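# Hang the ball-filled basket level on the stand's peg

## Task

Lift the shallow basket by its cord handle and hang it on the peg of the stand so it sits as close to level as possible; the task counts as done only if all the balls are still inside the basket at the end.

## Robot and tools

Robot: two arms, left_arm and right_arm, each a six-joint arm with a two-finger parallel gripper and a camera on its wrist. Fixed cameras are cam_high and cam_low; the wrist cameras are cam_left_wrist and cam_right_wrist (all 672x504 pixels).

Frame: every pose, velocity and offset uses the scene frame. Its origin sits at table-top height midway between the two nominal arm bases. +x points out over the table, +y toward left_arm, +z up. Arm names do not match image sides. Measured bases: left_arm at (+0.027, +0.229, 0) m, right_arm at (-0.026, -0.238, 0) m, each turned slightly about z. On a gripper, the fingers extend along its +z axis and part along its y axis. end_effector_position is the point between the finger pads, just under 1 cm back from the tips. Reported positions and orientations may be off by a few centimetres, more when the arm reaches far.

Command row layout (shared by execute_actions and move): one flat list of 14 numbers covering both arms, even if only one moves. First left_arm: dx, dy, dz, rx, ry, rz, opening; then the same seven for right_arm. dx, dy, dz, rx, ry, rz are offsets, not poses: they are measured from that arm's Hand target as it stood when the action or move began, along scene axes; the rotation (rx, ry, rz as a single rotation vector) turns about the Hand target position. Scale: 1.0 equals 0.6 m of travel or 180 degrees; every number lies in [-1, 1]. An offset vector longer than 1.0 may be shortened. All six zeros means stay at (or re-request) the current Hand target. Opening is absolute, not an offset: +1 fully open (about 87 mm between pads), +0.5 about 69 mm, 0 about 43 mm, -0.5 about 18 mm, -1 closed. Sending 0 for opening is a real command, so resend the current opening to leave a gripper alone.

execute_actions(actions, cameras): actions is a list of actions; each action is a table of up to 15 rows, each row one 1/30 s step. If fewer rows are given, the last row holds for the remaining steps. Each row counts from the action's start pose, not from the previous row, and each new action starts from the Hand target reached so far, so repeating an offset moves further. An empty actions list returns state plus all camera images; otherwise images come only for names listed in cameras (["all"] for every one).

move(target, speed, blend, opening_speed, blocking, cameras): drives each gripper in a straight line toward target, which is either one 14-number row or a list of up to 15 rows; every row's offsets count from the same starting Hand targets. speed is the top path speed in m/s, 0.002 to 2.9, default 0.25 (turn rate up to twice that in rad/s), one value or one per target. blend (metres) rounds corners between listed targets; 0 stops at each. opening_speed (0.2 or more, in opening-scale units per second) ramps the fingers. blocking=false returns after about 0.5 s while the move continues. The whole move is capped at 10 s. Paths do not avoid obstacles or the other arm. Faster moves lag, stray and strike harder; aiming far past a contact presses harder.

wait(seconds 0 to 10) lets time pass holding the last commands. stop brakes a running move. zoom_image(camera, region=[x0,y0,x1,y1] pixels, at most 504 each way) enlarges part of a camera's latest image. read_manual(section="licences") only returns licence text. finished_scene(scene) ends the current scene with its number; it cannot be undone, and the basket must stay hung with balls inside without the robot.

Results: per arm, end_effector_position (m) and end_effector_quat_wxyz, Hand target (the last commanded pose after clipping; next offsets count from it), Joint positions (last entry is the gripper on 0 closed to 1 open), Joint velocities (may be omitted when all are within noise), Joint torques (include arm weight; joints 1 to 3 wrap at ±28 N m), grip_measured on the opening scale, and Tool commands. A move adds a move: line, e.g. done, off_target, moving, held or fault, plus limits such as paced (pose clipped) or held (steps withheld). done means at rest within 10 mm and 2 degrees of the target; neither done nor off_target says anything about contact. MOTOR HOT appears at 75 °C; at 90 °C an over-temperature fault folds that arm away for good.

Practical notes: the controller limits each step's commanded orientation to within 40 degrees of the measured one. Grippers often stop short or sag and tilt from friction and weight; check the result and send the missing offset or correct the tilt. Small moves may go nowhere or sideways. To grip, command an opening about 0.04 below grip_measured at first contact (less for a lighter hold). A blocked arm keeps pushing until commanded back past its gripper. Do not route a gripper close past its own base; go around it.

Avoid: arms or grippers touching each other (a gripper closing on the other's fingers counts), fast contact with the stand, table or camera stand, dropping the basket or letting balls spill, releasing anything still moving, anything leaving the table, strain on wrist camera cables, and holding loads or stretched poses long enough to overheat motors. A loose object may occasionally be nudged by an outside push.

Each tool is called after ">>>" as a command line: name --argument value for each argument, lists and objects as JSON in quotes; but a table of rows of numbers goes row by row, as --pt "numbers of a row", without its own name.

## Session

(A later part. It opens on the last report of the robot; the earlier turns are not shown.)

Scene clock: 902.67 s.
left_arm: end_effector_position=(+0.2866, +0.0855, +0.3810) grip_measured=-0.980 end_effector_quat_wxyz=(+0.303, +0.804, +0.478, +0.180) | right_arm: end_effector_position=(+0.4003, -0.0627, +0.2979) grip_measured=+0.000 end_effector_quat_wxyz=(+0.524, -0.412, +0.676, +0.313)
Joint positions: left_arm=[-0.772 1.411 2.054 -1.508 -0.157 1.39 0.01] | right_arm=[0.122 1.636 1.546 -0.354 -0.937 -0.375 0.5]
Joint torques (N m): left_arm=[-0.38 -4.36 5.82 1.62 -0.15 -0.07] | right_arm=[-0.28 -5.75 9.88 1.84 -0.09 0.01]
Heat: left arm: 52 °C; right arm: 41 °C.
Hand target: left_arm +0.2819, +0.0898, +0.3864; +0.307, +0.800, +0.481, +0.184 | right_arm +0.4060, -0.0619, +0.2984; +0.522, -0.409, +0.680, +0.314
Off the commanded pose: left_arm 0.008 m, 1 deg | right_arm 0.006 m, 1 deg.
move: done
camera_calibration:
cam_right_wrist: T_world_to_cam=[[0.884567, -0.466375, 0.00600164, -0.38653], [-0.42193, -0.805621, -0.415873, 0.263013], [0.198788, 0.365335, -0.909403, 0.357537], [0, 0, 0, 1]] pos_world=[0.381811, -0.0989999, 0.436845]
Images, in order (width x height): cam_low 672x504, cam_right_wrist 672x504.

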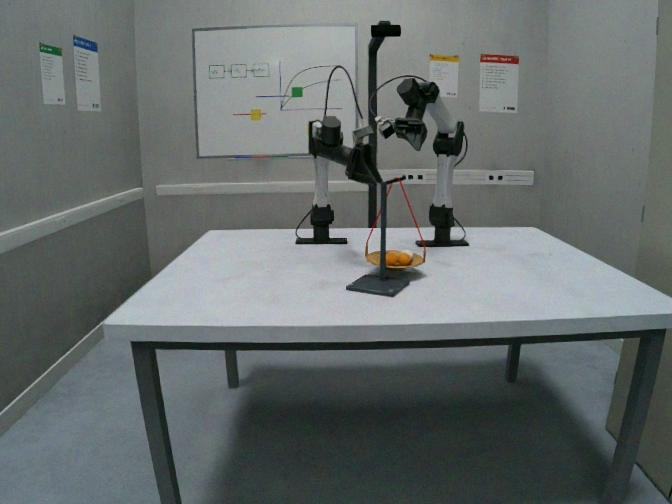

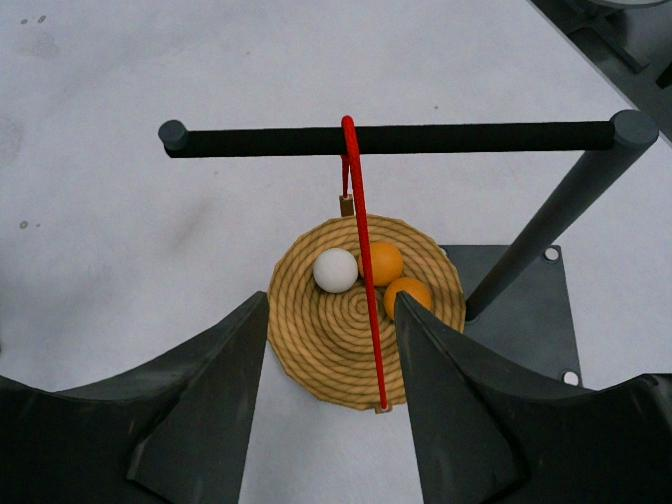

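>>> move --target '[0,0,0,0,0,0,-1,0.0552,0.0852,-0.0227,0,0,0,0.0]' --speed 0.06 --cameras '["cam_right_wrist","cam_low"]'

>>> zoom_image --camera "cam_low" --region '[355, 160, 435, 285]'

Scene clock: 916.60 s.
left_arm: end_effector_position=(+0.2866, +0.0855, +0.3810) grip_measured=-0.980 end_effector_quat_wxyz=(+0.303, +0.804, +0.478, +0.180) | right_arm: end_effector_position=(+0.4300, -0.0141, +0.2819) grip_measured=+0.000 end_effector_quat_wxyz=(+0.515, -0.409, +0.684, +0.316)
Joint positions: left_arm=[-0.772 1.411 2.054 -1.508 -0.157 1.39 0.01] | right_arm=[0.239 1.777 1.644 -0.279 -0.829 -0.301 0.5]
Joint torques (N m): left_arm=[-0.35 -4.37 5.81 1.62 -0.15 -0.06] | right_arm=[-0.23 -6.56 9.94 2.2 -0.03 0.11]
Heat: left arm: 52 °C; right arm: 43 °C.
Hand target: left_arm +0.2819, +0.0898, +0.3864; +0.307, +0.800, +0.481, +0.184 | right_arm +0.4390, -0.0107, +0.2846; +0.521, -0.409, +0.680, +0.314
Off the commanded pose: left_arm 0.008 m, 1 deg | right_arm 0.010 m, 1 deg.
move: done
camera_calibration:
cam_right_wrist: T_world_to_cam=[[0.883992, -0.467319, -0.0130699, -0.38435], [-0.432805, -0.807497, -0.400785, 0.308373], [0.176741, 0.359948, -0.916079, 0.330604], [0, 0, 0, 1]] pos_world=[0.414797, -0.0496039, 0.421427]
Images, in order (width x height): cam_low 672x504, cam_right_wrist 672x504.

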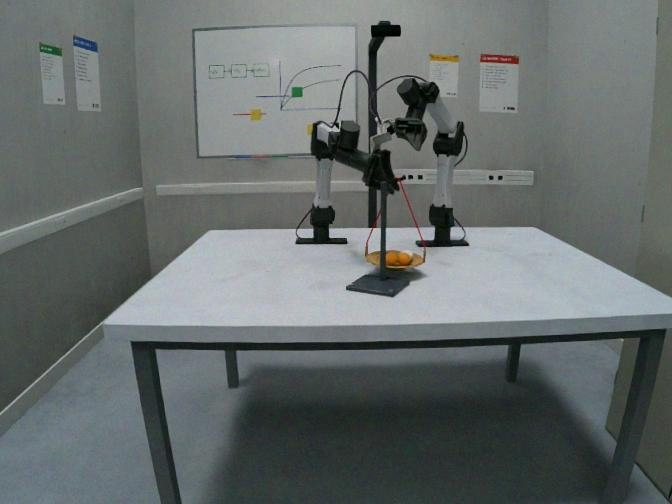

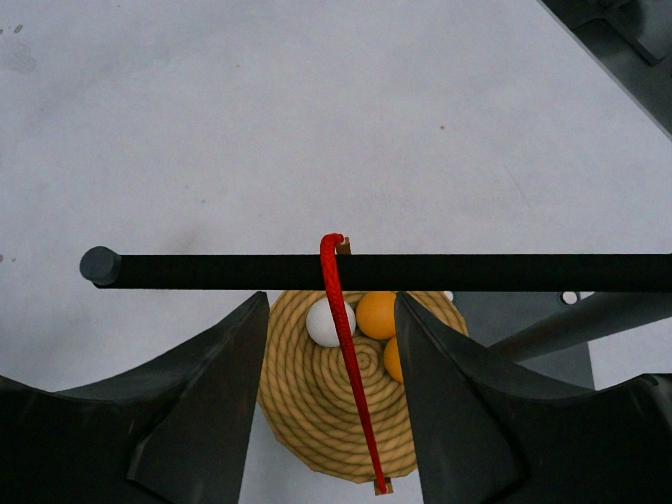

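Scaled by 4.032 from the camera's 672x504 image, which has a finer 960x720 frame.

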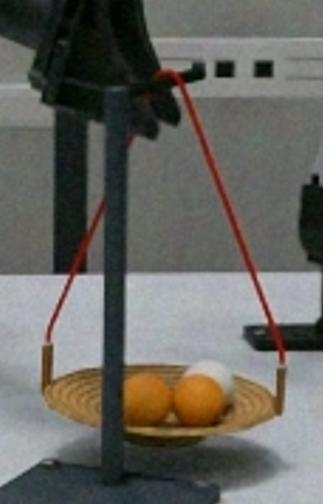

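>>> move --pt "0 0 0 0 0 0 -1 -0.007 -0.013 -0.01 0 0 0 0.0" --pt "0 0 0 0 0 0 -1 -0.007 -0.013 -0.01 0 0 0 -1" --speed 0.03 --opening_speed 0.4 --cameras '["cam_right_wrist","cam_low"]'

>>> zoom_image --camera "cam_low" --region '[355, 160, 435, 285]'

Scene clock: 936.53 s.
left_arm: end_effector_position=(+0.2866, +0.0855, +0.3810) grip_measured=-0.980 end_effector_quat_wxyz=(+0.303, +0.804, +0.478, +0.180) | right_arm: end_effector_position=(+0.4341, -0.0179, +0.2849) grip_measured=-0.939 end_effector_quat_wxyz=(+0.523, -0.408, +0.681, +0.311)
Joint positions: left_arm=[-0.772 1.411 2.054 -1.508 -0.157 1.39 0.01] | right_arm=[0.23 1.777 1.644 -0.261 -0.829 -0.301 0.031]
Joint torques (N m): left_arm=[-0.36 -4.36 5.83 1.62 -0.14 -0.06] | right_arm=[-1.03 -8.42 5.55 2.22 -0.18 -0.02]
Heat: left arm: 52 °C; right arm: 46 °C.
Hand target: left_arm +0.2819, +0.0898, +0.3864; +0.307, +0.800, +0.481, +0.184 | right_arm +0.4349, -0.0186, +0.2787; +0.522, -0.409, +0.680, +0.314
Off the commanded pose: left_arm 0.008 m, 1 deg | right_arm 0.006 m, 0 deg.
move: done
camera_calibration:
cam_right_wrist: T_world_to_cam=[[0.879608, -0.475699, 0.000754522, -0.392016], [-0.433325, -0.801907, -0.411307, 0.311615], [0.196264, 0.361462, -0.911496, 0.324274], [0, 0, 0, 1]] pos_world=[0.416208, -0.0538085, 0.42404]
Images, in order (width x height): cam_low 672x504, cam_right_wrist 672x504.

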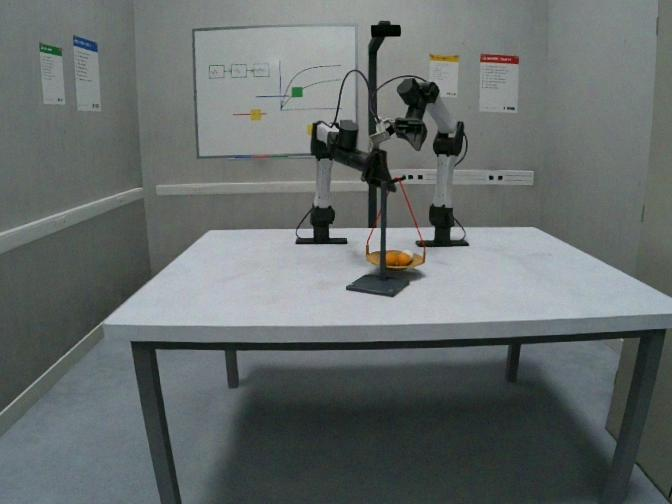

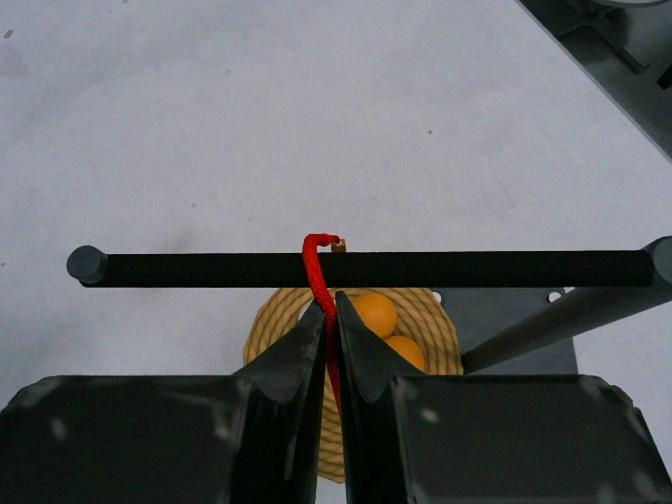

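Scaled by 4.032 from the camera's 672x504 image, which has a finer 960x720 frame.

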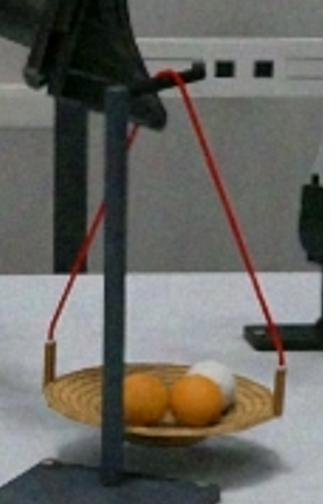

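>>> move --target '[0,0,0,0,0,0,-1,-0.034,0.0138,-0.0125,0,0,0,-1]' --speed 0.02 --cameras '["cam_right_wrist","cam_low"]'

>>> zoom_image --camera "cam_low" --region '[355, 160, 435, 285]'

Scene clock: 944.13 s.
left_arm: end_effector_position=(+0.2866, +0.0855, +0.3810) grip_measured=-0.980 end_effector_quat_wxyz=(+0.303, +0.804, +0.478, +0.180) | right_arm: end_effector_position=(+0.4229, -0.0109, +0.2662) grip_measured=-0.939 end_effector_quat_wxyz=(+0.520, -0.410, +0.681, +0.314)
Joint positions: left_arm=[-0.772 1.411 2.054 -1.508 -0.157 1.39 0.01] | right_arm=[0.252 1.741 1.529 -0.183 -0.816 -0.293 0.031]
Joint torques (N m): left_arm=[-0.35 -4.36 5.82 1.62 -0.15 -0.06] | right_arm=[0.2 -11.44 5.05 2.03 -0.05 0.04]
Heat: left arm: 52 °C; right arm: 45 °C.
Hand target: left_arm +0.2819, +0.0898, +0.3864; +0.307, +0.800, +0.481, +0.184 | right_arm +0.4145, -0.0102, +0.2712; +0.522, -0.409, +0.680, +0.314
Off the commanded pose: left_arm 0.008 m, 1 deg | right_arm 0.010 m, 0 deg.
move: done
camera_calibration:
cam_right_wrist: T_world_to_cam=[[0.883452, -0.468507, -0.00374078, -0.379049], [-0.429139, -0.80596, -0.407761, 0.301912], [0.188024, 0.361842, -0.913081, 0.310757], [0, 0, 0, 1]] pos_world=[0.406004, -0.0467035, 0.405436]
Images, in order (width x height): cam_low 672x504, cam_right_wrist 672x504.

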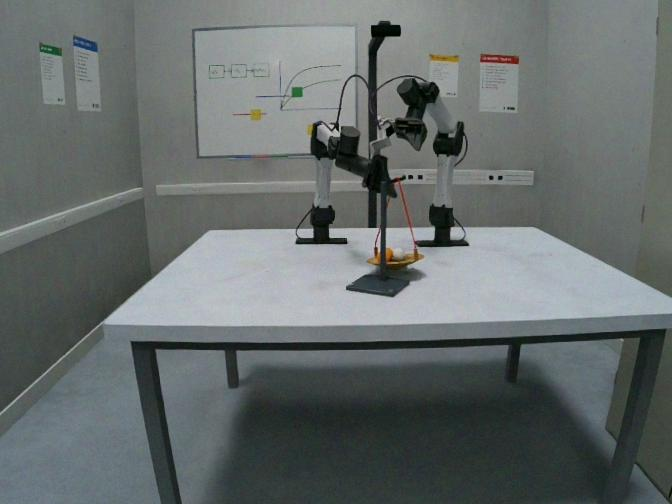

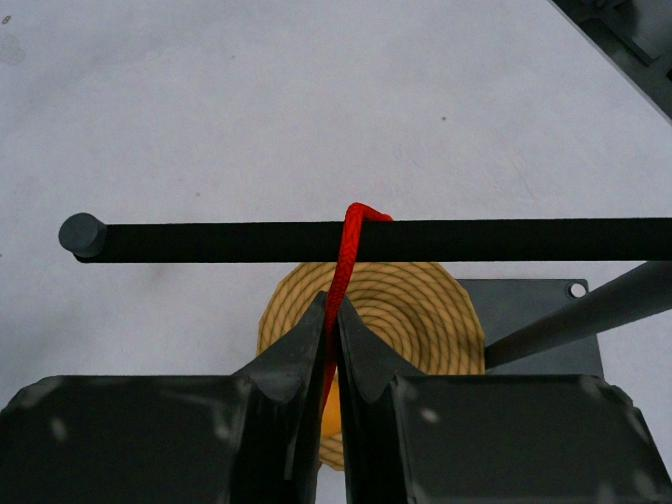

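Scaled by 4.032 from the camera's 672x504 image, which has a finer 960x720 frame.

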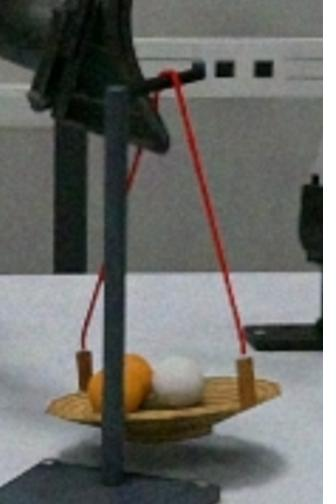

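>>> move --target '[0,0,0,0,0,0,-1,0,0,0.0133,0,0,0,-1]' --speed 0.012 --cameras '["cam_right_wrist","cam_low","cam_high","cam_left_wrist"]'

>>> zoom_image --camera "cam_low" --region '[355, 160, 435, 285]'

Scene clock: 952.83 s.
left_arm: end_effector_position=(+0.2866, +0.0855, +0.3810) grip_measured=-0.980 end_effector_quat_wxyz=(+0.303, +0.804, +0.478, +0.180) | right_arm: end_effector_position=(+0.4229, -0.0109, +0.2660) grip_measured=-0.939 end_effector_quat_wxyz=(+0.519, -0.409, +0.681, +0.314)
Joint positions: left_arm=[-0.772 1.411 2.054 -1.508 -0.157 1.39 0.01] | right_arm=[0.252 1.741 1.529 -0.183 -0.815 -0.292 0.031]
Joint torques (N m): left_arm=[-0.38 -4.36 5.81 1.61 -0.15 -0.06] | right_arm=[0.25 -11.36 7.91 1.67 -0.02 0.05]
Heat: left arm: 52 °C; right arm: 44 °C.
Hand target: left_arm +0.2819, +0.0898, +0.3864; +0.307, +0.800, +0.481, +0.184 | right_arm +0.4144, -0.0102, +0.2791; +0.521, -0.409, +0.680, +0.314
Off the commanded pose: left_arm 0.008 m, 1 deg | right_arm 0.016 m, 0 deg.
move: off_target (right_arm)
camera_calibration:
cam_left_wrist: T_world_to_cam=[[-0.655748, 0.340417, -0.673877, 0.413012], [-0.163468, 0.807384, 0.56693, -0.218721], [0.73707, 0.481921, -0.473793, 0.0715208], [0, 0, 0, 1]] pos_world=[0.182362, 0.00152822, 0.436205]
cam_right_wrist: T_world_to_cam=[[0.882994, -0.469358, -0.00498288, -0.378624], [-0.430467, -0.805505, -0.407259, 0.302192], [0.187137, 0.361753, -0.913299, 0.311016], [0, 0, 0, 1]] pos_world=[0.406203, -0.0468041, 0.405235]

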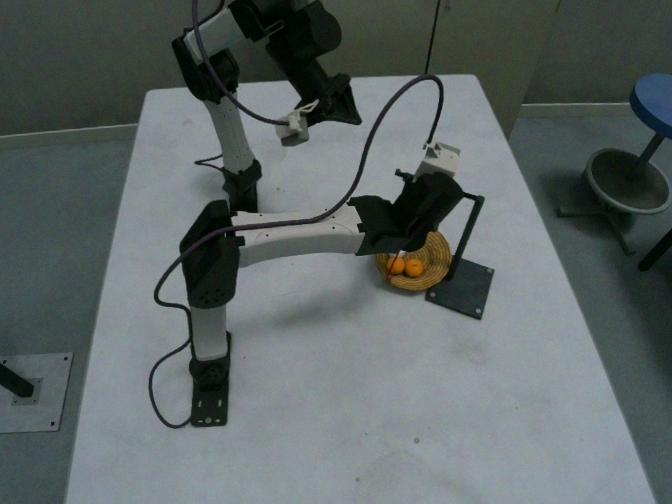

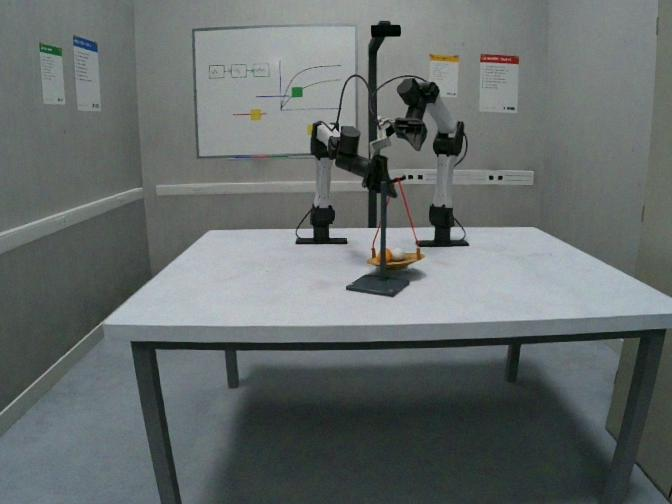

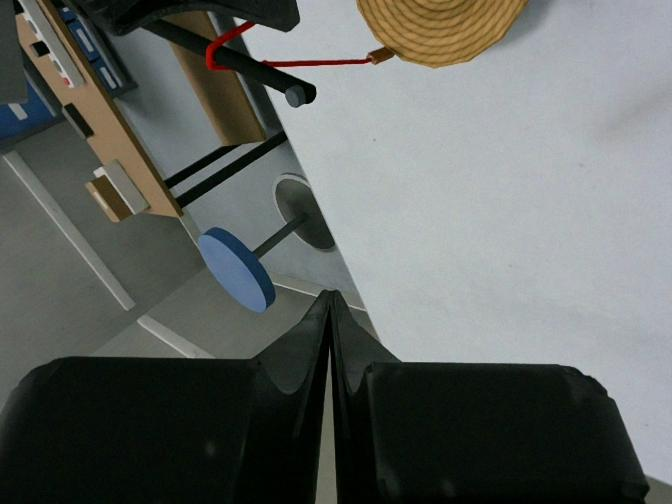

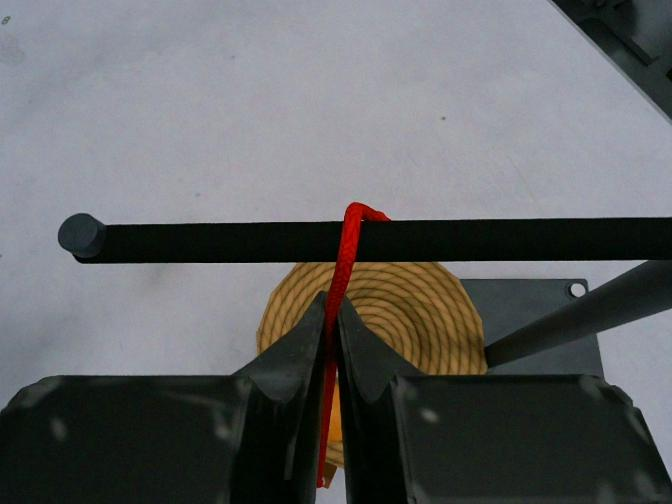

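Scaled by 4.032 from the camera's 672x504 image, which has a finer 960x720 frame.

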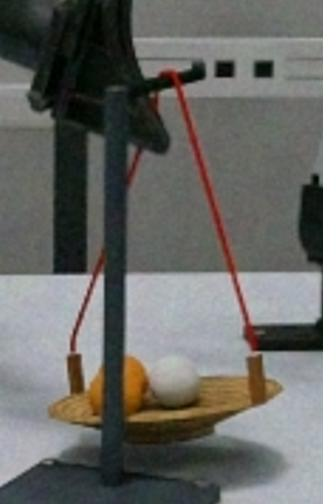

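>>> move --target '[0,0,0,0,0,0,-1,0.0,0.0,0.01,0,0,0,-1]' --speed 0.012 --cameras '["cam_right_wrist","cam_low"]'

>>> zoom_image --camera "cam_low" --region '[355, 160, 435, 285]'

Scene clock: 959.33 s.
left_arm: end_effector_position=(+0.2866, +0.0855, +0.3810) grip_measured=-0.980 end_effector_quat_wxyz=(+0.303, +0.804, +0.478, +0.180) | right_arm: end_effector_position=(+0.4222, -0.0112, +0.2663) grip_measured=-0.939 end_effector_quat_wxyz=(+0.517, -0.408, +0.684, +0.314)
Joint positions: left_arm=[-0.772 1.411 2.054 -1.508 -0.157 1.39 0.01] | right_arm=[0.252 1.741 1.535 -0.195 -0.814 -0.29 0.031]
Joint torques (N m): left_arm=[-0.36 -4.36 5.83 1.62 -0.14 -0.06] | right_arm=[0.23 -11.17 9.68 1.6 -0.07 0.09]
Heat: left arm: 52 °C; right arm: 44 °C.
Hand target: left_arm +0.2819, +0.0898, +0.3864; +0.307, +0.800, +0.481, +0.184 | right_arm +0.4144, -0.0102, +0.2852; +0.522, -0.409, +0.680, +0.314
Off the commanded pose: left_arm 0.008 m, 1 deg | right_arm 0.020 m, 1 deg.
move: off_target (right_arm)
camera_calibration:
cam_right_wrist: T_world_to_cam=[[0.882222, -0.470706, -0.0109979, -0.376191], [-0.43471, -0.80534, -0.403056, 0.302587], [0.180864, 0.360366, -0.915109, 0.314724], [0, 0, 0, 1]] pos_world=[0.406499, -0.0468059, 0.405829]
Images, in order (width x height): cam_low 672x504, cam_right_wrist 672x504.

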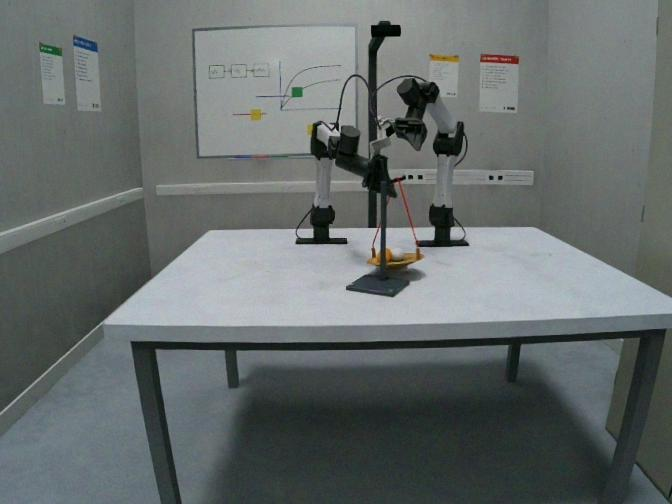

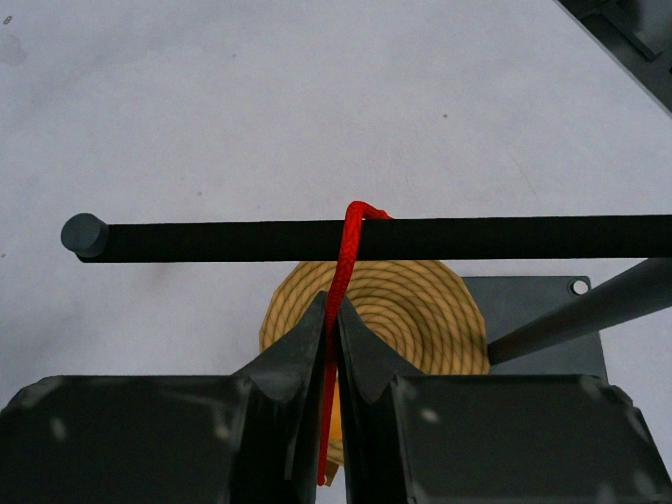

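Scaled by 4.032 from the camera's 672x504 image, which has a finer 960x720 frame.

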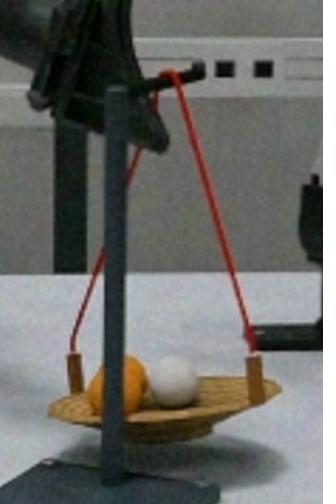

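>>> move --target '[0,0,0,0,0,0,-1,0.0,0.0,0.007,0,0,0,-1]' --speed 0.012 --cameras '["cam_low"]'

>>> zoom_image --camera "cam_low" --region '[355, 160, 435, 285]'

Scene clock: 967.77 s.
left_arm: end_effector_position=(+0.2866, +0.0855, +0.3810) grip_measured=-0.980 end_effector_quat_wxyz=(+0.303, +0.804, +0.478, +0.180) | right_arm: end_effector_position=(+0.4206, -0.0117, +0.2676) grip_measured=-0.939 end_effector_quat_wxyz=(+0.512, -0.406, +0.688, +0.316)
Joint positions: left_arm=[-0.772 1.411 2.054 -1.508 -0.157 1.39 0.01] | right_arm=[0.252 1.741 1.55 -0.224 -0.813 -0.29 0.031]
Joint torques (N m): left_arm=[-0.38 -4.37 5.82 1.61 -0.15 -0.07] | right_arm=[0.23 -11.08 9.91 1.74 -0.02 0.02]
Heat: left arm: 52 °C; right arm: 45 °C.
Hand target: left_arm +0.2819, +0.0898, +0.3864; +0.307, +0.800, +0.481, +0.184 | right_arm +0.4144, -0.0102, +0.2895; +0.522, -0.409, +0.680, +0.314
Off the commanded pose: left_arm 0.008 m, 1 deg | right_arm 0.023 m, 2 deg.
move: off_target (right_arm)
Images, in order (width x height): cam_low 672x504.

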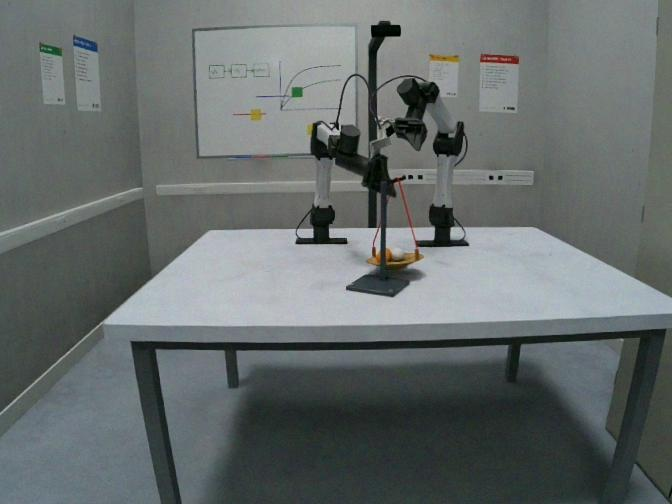

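Scaled by 4.032 from the camera's 672x504 image, which has a finer 960x720 frame.

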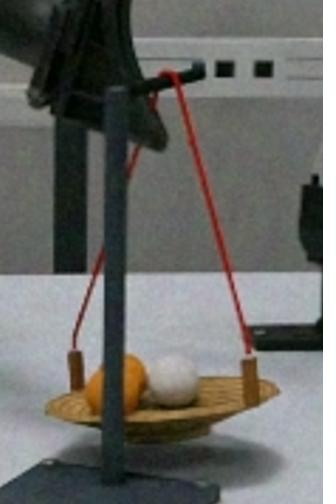

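>>> move --target '[0,0,0,0,0,0,-1,0.0,0.0,0.008,0,0,0,-1]' --speed 0.012 --cameras '["cam_low"]'

>>> zoom_image --camera "cam_low" --region '[355, 160, 435, 285]'

Scene clock: 972.43 s.
left_arm: end_effector_position=(+0.2866, +0.0855, +0.3810) grip_measured=-0.980 end_effector_quat_wxyz=(+0.303, +0.804, +0.478, +0.180) | right_arm: end_effector_position=(+0.4193, -0.0121, +0.2707) grip_measured=-0.939 end_effector_quat_wxyz=(+0.508, -0.405, +0.691, +0.317)
Joint positions: left_arm=[-0.772 1.411 2.054 -1.508 -0.157 1.39 0.01] | right_arm=[0.252 1.741 1.569 -0.252 -0.812 -0.29 0.031]
Joint torques (N m): left_arm=[-0.36 -4.37 5.83 1.62 -0.15 -0.06] | right_arm=[0.18 -11.07 9.89 1.82 -0.1 0.03]
Heat: left arm: 52 °C; right arm: 46 °C.
Hand target: left_arm +0.2819, +0.0898, +0.3864; +0.307, +0.800, +0.481, +0.184 | right_arm +0.4144, -0.0102, +0.2942; +0.522, -0.409, +0.680, +0.314
Off the commanded pose: left_arm 0.008 m, 1 deg | right_arm 0.024 m, 2 deg.
move: off_target (right_arm)
Images, in order (width x height): cam_low 672x504.

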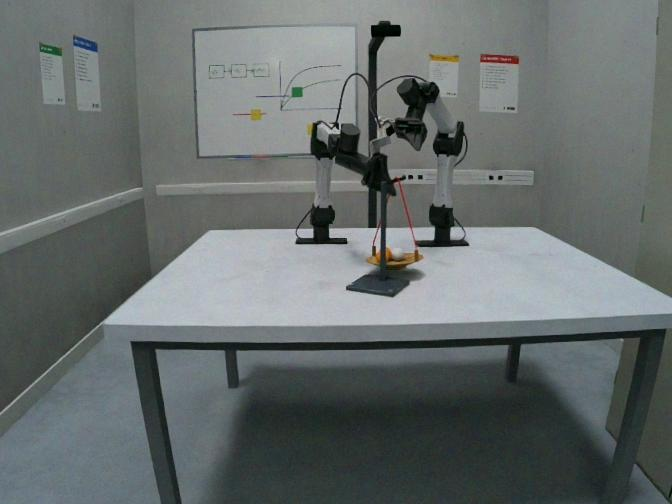

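Scaled by 4.032 from the camera's 672x504 image, which has a finer 960x720 frame.

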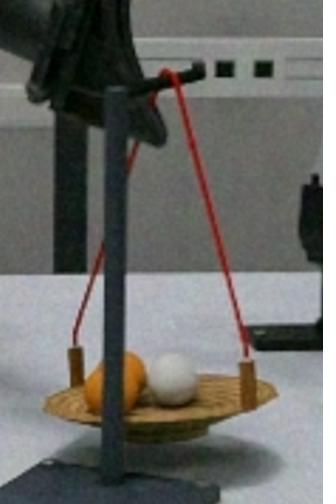

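>>> move --target '[0,0,0,0,0,0,-1,0.0,0.0,0.0133,0,0,0,-1]' --speed 0.012 --cameras '["cam_low","cam_right_wrist"]'

>>> zoom_image --camera "cam_low" --region '[355, 160, 435, 285]'

Scene clock: 984.83 s.
left_arm: end_effector_position=(+0.2866, +0.0855, +0.3810) grip_measured=-0.980 end_effector_quat_wxyz=(+0.303, +0.804, +0.478, +0.180) | right_arm: end_effector_position=(+0.4188, -0.0123, +0.2802) grip_measured=-0.939 end_effector_quat_wxyz=(+0.509, -0.405, +0.691, +0.316)
Joint positions: left_arm=[-0.772 1.411 2.054 -1.508 -0.157 1.39 0.01] | right_arm=[0.252 1.741 1.605 -0.287 -0.812 -0.29 0.031]
Joint torques (N m): left_arm=[-0.35 -4.36 5.82 1.61 -0.15 -0.07] | right_arm=[0.05 -10.61 10.26 1.82 -0.08 0.05]
Heat: left arm: 52 °C; right arm: 46 °C.
Hand target: left_arm +0.2819, +0.0898, +0.3864; +0.307, +0.800, +0.481, +0.184 | right_arm +0.4144, -0.0102, +0.3023; +0.522, -0.409, +0.680, +0.314
Off the commanded pose: left_arm 0.008 m, 1 deg | right_arm 0.023 m, 2 deg.
move: off_target (right_arm)
camera_calibration:
cam_right_wrist: T_world_to_cam=[[0.880752, -0.472779, -0.027483, -0.368389], [-0.445075, -0.80652, -0.389144, 0.306228], [0.161813, 0.354971, -0.920767, 0.33784], [0, 0, 0, 1]] pos_world=[0.406087, -0.0471106, 0.420114]
Images, in order (width x height): cam_low 672x504, cam_right_wrist 672x504.

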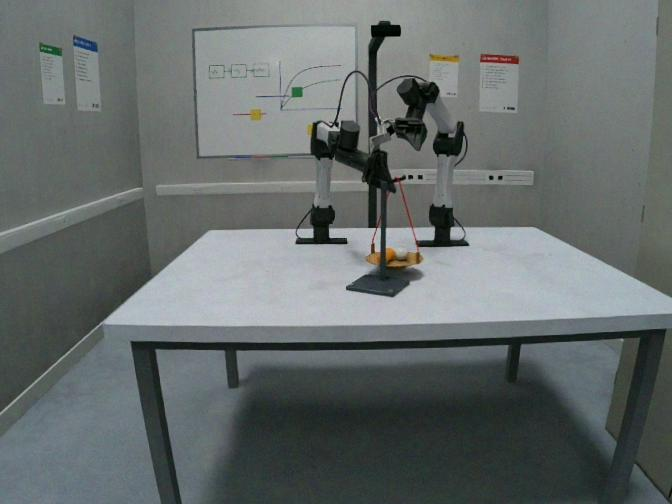

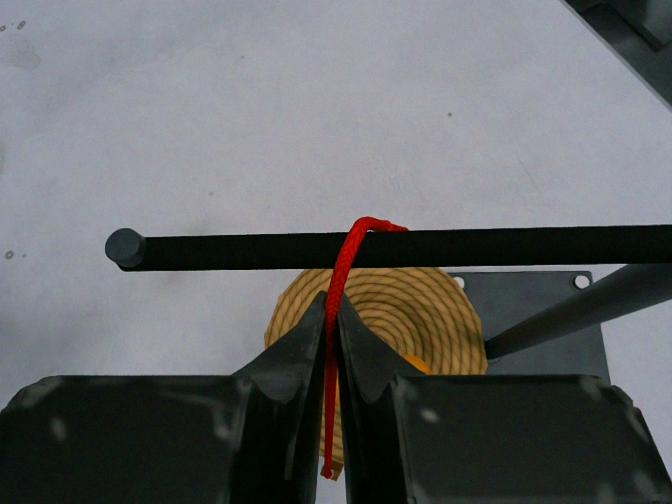

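Scaled by 4.032 from the camera's 672x504 image, which has a finer 960x720 frame.

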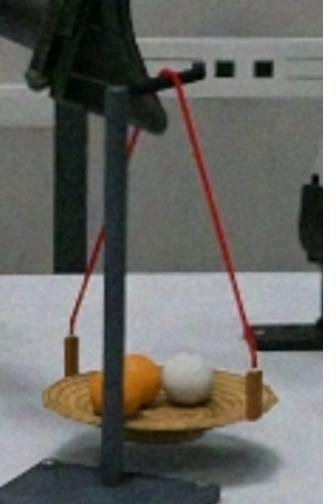

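>>> move --target '[0,0,0,0,0,0,-1,0.0,0.0,0.008,0,0,0,-1]' --speed 0.012 --cameras '["cam_low","cam_right_wrist"]'

>>> zoom_image --camera "cam_low" --region '[355, 160, 435, 285]'

Scene clock: 989.60 s.
left_arm: end_effector_position=(+0.2866, +0.0855, +0.3810) grip_measured=-0.980 end_effector_quat_wxyz=(+0.303, +0.804, +0.478, +0.180) | right_arm: end_effector_position=(+0.4189, -0.0124, +0.2870) grip_measured=-0.939 end_effector_quat_wxyz=(+0.511, -0.405, +0.689, +0.315)
Joint positions: left_arm=[-0.772 1.411 2.054 -1.508 -0.157 1.39 0.01] | right_arm=[0.252 1.741 1.629 -0.305 -0.811 -0.29 0.031]
Joint torques (N m): left_arm=[-0.38 -4.36 5.83 1.62 -0.15 -0.06] | right_arm=[0.1 -10.21 9.98 1.8 -0.11 0]
Heat: left arm: 52 °C; right arm: 47 °C.
Hand target: left_arm +0.2819, +0.0898, +0.3864; +0.307, +0.800, +0.481, +0.184 | right_arm +0.4145, -0.0102, +0.3071; +0.522, -0.409, +0.680, +0.314
Off the commanded pose: left_arm 0.008 m, 1 deg | right_arm 0.021 m, 2 deg.
move: off_target (right_arm)
camera_calibration:
cam_right_wrist: T_world_to_cam=[[0.880518, -0.473439, -0.0232968, -0.36932], [-0.443654, -0.805823, -0.3922, 0.309083], [0.16691, 0.355675, -0.919585, 0.341675], [0, 0, 0, 1]] pos_world=[0.40529, -0.0473106, 0.426818]
Images, in order (width x height): cam_low 672x504, cam_right_wrist 672x504.

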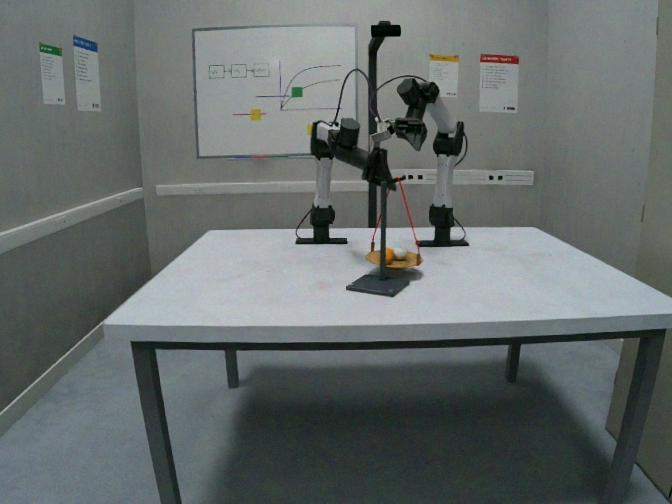

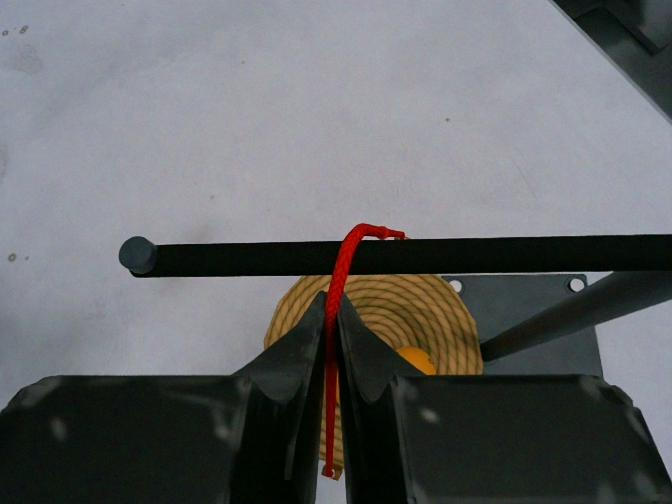

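Scaled by 4.032 from the camera's 672x504 image, which has a finer 960x720 frame.

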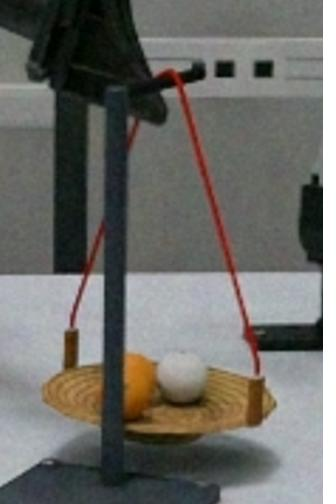

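>>> move --target '[0,0,0,0,0,0,-1,0.0,0.0,-0.0468,0,0,0,-1]' --speed 0.02 --cameras '["cam_low"]'

>>> zoom_image --camera "cam_low" --region '[355, 160, 435, 285]'

Scene clock: 1000.90 s.
left_arm: end_effector_position=(+0.2866, +0.0855, +0.3810) grip_measured=-0.980 end_effector_quat_wxyz=(+0.303, +0.804, +0.478, +0.180) | right_arm: end_effector_position=(+0.4225, -0.0104, +0.2738) grip_measured=-0.939 end_effector_quat_wxyz=(+0.519, -0.408, +0.682, +0.313)
Joint positions: left_arm=[-0.772 1.411 2.054 -1.508 -0.157 1.39 0.01] | right_arm=[0.254 1.741 1.561 -0.215 -0.811 -0.29 0.031]
Joint torques (N m): left_arm=[-0.36 -4.34 5.82 1.62 -0.14 -0.06] | right_arm=[-0.13 -11.32 5.3 2.05 -0.09 0.05]
Heat: left arm: 52 °C; right arm: 49 °C.
Hand target: left_arm +0.2819, +0.0898, +0.3864; +0.307, +0.800, +0.481, +0.184 | right_arm +0.4144, -0.0102, +0.2789; +0.522, -0.409, +0.680, +0.314
Off the commanded pose: left_arm 0.008 m, 1 deg | right_arm 0.010 m, 0 deg.
move: done
Images, in order (width x height): cam_low 672x504.

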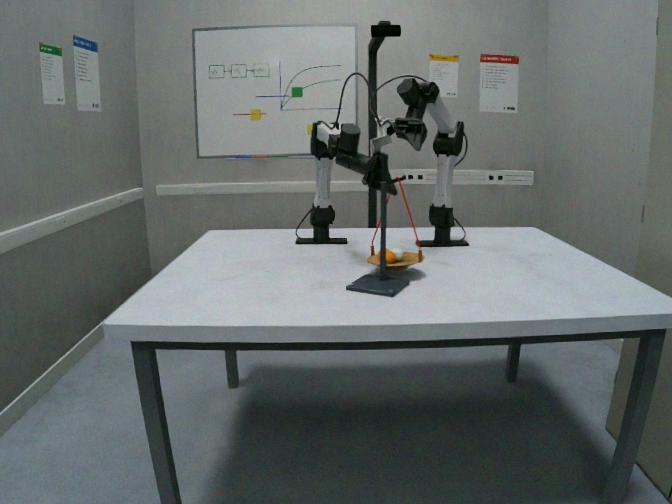

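Scaled by 4.032 from the camera's 672x504 image, which has a finer 960x720 frame.

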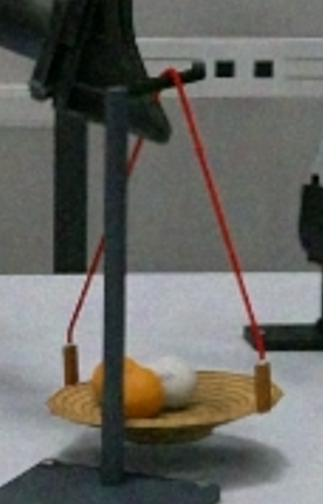

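>>> move --target '[0,0,0,0,0,0,-1,0.0,0.0,0.036,0,0,0,-1]' --speed 0.012 --cameras '["cam_low"]'

>>> zoom_image --camera "cam_low" --region '[355, 160, 435, 285]'

Scene clock: 1008.27 s.
left_arm: end_effector_position=(+0.2866, +0.0855, +0.3810) grip_measured=-0.980 end_effector_quat_wxyz=(+0.303, +0.804, +0.478, +0.180) | right_arm: end_effector_position=(+0.4188, -0.0113, +0.2786) grip_measured=-0.939 end_effector_quat_wxyz=(+0.509, -0.406, +0.690, +0.316)
Joint positions: left_arm=[-0.772 1.411 2.054 -1.508 -0.157 1.39 0.01] | right_arm=[0.254 1.741 1.598 -0.278 -0.811 -0.29 0.031]
Joint torques (N m): left_arm=[-0.38 -4.36 5.82 1.62 -0.15 -0.07] | right_arm=[-0.03 -10.73 10.25 1.85 -0.08 0.07]
Heat: left arm: 52 °C; right arm: 48 °C.
Hand target: left_arm +0.2819, +0.0898, +0.3864; +0.307, +0.800, +0.481, +0.184 | right_arm +0.4144, -0.0102, +0.3005; +0.522, -0.409, +0.680, +0.314
Off the commanded pose: left_arm 0.008 m, 1 deg | right_arm 0.022 m, 2 deg.
move: off_target (right_arm)
Images, in order (width x height): cam_low 672x504.

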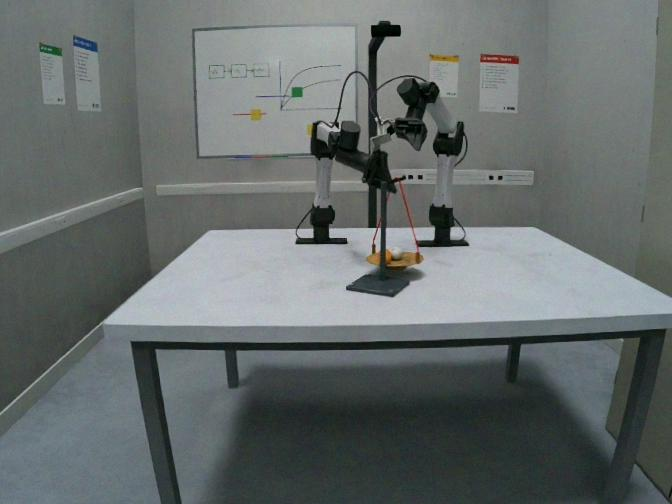

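Scaled by 4.032 from the camera's 672x504 image, which has a finer 960x720 frame.

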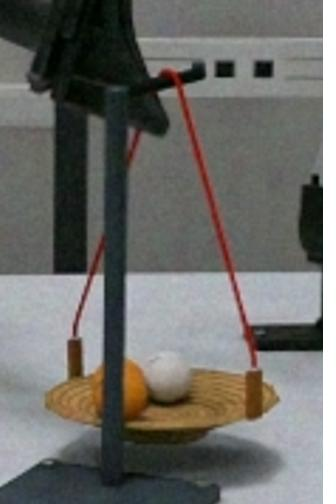

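>>> move --target '[0,0,0,0,0,0,-1,0.0,0.0,0.006,0,0,0,-1]' --speed 0.012 --cameras '["cam_low","cam_high"]'

>>> zoom_image --camera "cam_low" --region '[355, 160, 435, 285]'

>>> zoom_image --camera "cam_low" --region '[360, 230, 432, 275]'

Scene clock: 1015.10 s.
left_arm: end_effector_position=(+0.2866, +0.0855, +0.3810) grip_measured=-0.980 end_effector_quat_wxyz=(+0.303, +0.804, +0.478, +0.180) | right_arm: end_effector_position=(+0.4182, -0.0114, +0.2825) grip_measured=-0.939 end_effector_quat_wxyz=(+0.509, -0.406, +0.690, +0.317)
Joint positions: left_arm=[-0.772 1.411 2.054 -1.508 -0.157 1.39 0.01] | right_arm=[0.254 1.741 1.614 -0.296 -0.811 -0.29 0.031]
Joint torques (N m): left_arm=[-0.36 -4.36 5.82 1.62 -0.14 -0.07] | right_arm=[-0.29 -10.54 10.13 1.88 -0.1 0.08]
Heat: left arm: 52 °C; right arm: 48 °C.
Hand target: left_arm +0.2819, +0.0898, +0.3864; +0.307, +0.800, +0.481, +0.184 | right_arm +0.4144, -0.0102, +0.3041; +0.522, -0.409, +0.680, +0.314
Off the commanded pose: left_arm 0.008 m, 1 deg | right_arm 0.022 m, 2 deg.
move: off_target (right_arm)
Images, in order (width x height): cam_high 672x504, cam_low 672x504.

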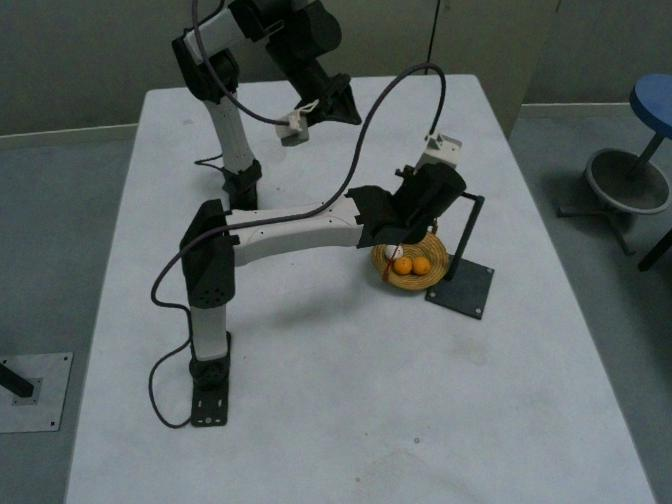

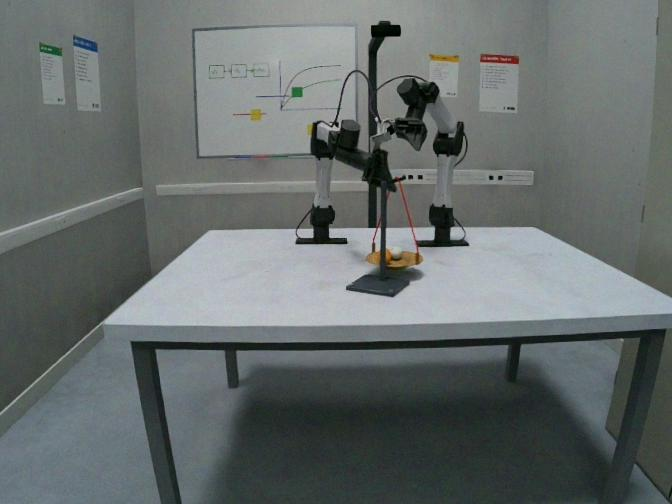

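Scaled by 4.032 from the camera's 672x504 image, which has a finer 960x720 frame.

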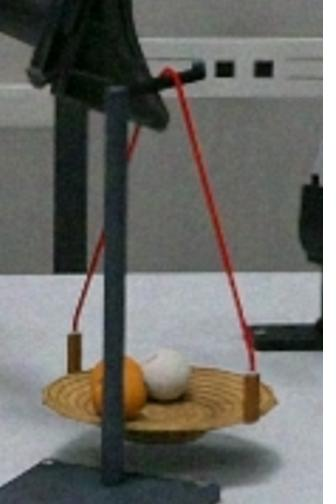

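Scaled by 7.000 from the camera's 672x504 image, which has a finer 960x720 frame.

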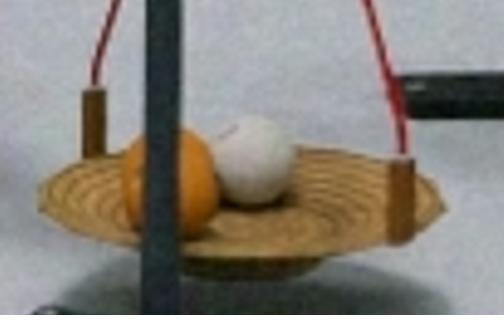

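>>> move --target '[0,0,0,0,0,0,-1,0,0,0,0,0,0,-0.1]' --speed 0.012 --opening_speed 0.2 --cameras '["cam_low","cam_right_wrist"]'

>>> zoom_image --camera "cam_low" --region '[360, 230, 432, 275]'

Scene clock: 1033.13 s.
left_arm: end_effector_position=(+0.2866, +0.0855, +0.3810) grip_measured=-0.980 end_effector_quat_wxyz=(+0.303, +0.804, +0.478, +0.180) | right_arm: end_effector_position=(+0.4182, -0.0114, +0.2824) grip_measured=-0.100 end_effector_quat_wxyz=(+0.508, -0.406, +0.690, +0.317)
Joint positions: left_arm=[-0.772 1.411 2.054 -1.508 -0.157 1.39 0.01] | right_arm=[0.254 1.741 1.614 -0.296 -0.811 -0.29 0.45]
Joint torques (N m): left_arm=[-0.38 -4.34 5.82 1.61 -0.14 -0.07] | right_arm=[-0.24 -10.36 9.88 1.81 -0.07 0.06]
Heat: left arm: 52 °C; right arm: 48 °C.
Hand target: left_arm +0.2819, +0.0898, +0.3864; +0.307, +0.800, +0.481, +0.184 | right_arm +0.4144, -0.0102, +0.3042; +0.522, -0.409, +0.680, +0.314
Off the commanded pose: left_arm 0.008 m, 1 deg | right_arm 0.022 m, 2 deg.
move: off_target (right_arm)
camera_calibration:
cam_right_wrist: T_world_to_cam=[[0.881498, -0.471398, -0.0273029, -0.367597], [-0.443783, -0.807331, -0.388938, 0.30689], [0.161302, 0.354964, -0.920859, 0.339997], [0, 0, 0, 1]] pos_world=[0.405387, -0.0462097, 0.422414]
Images, in order (width x height): cam_low 672x504, cam_right_wrist 672x504.

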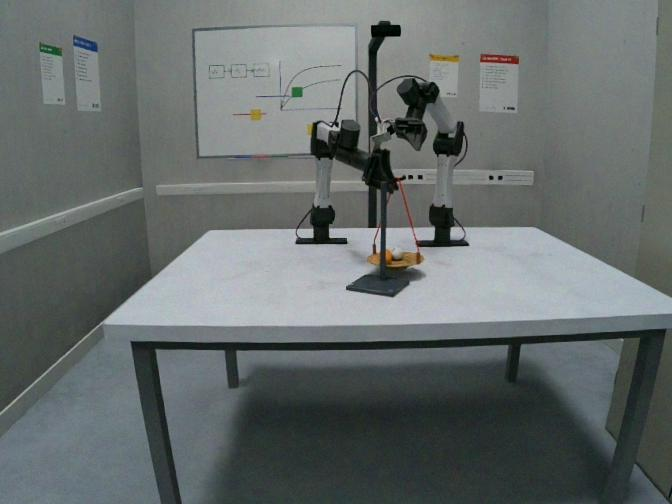

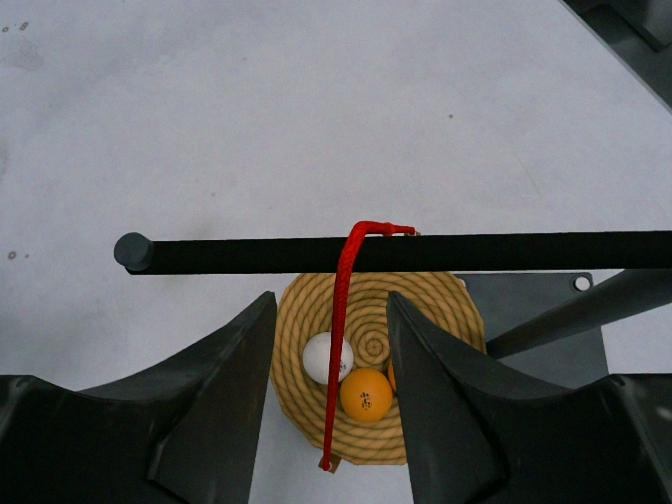

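Scaled by 7.000 from the camera's 672x504 image, which has a finer 960x720 frame.

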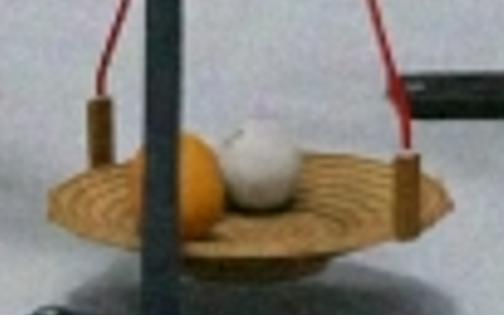

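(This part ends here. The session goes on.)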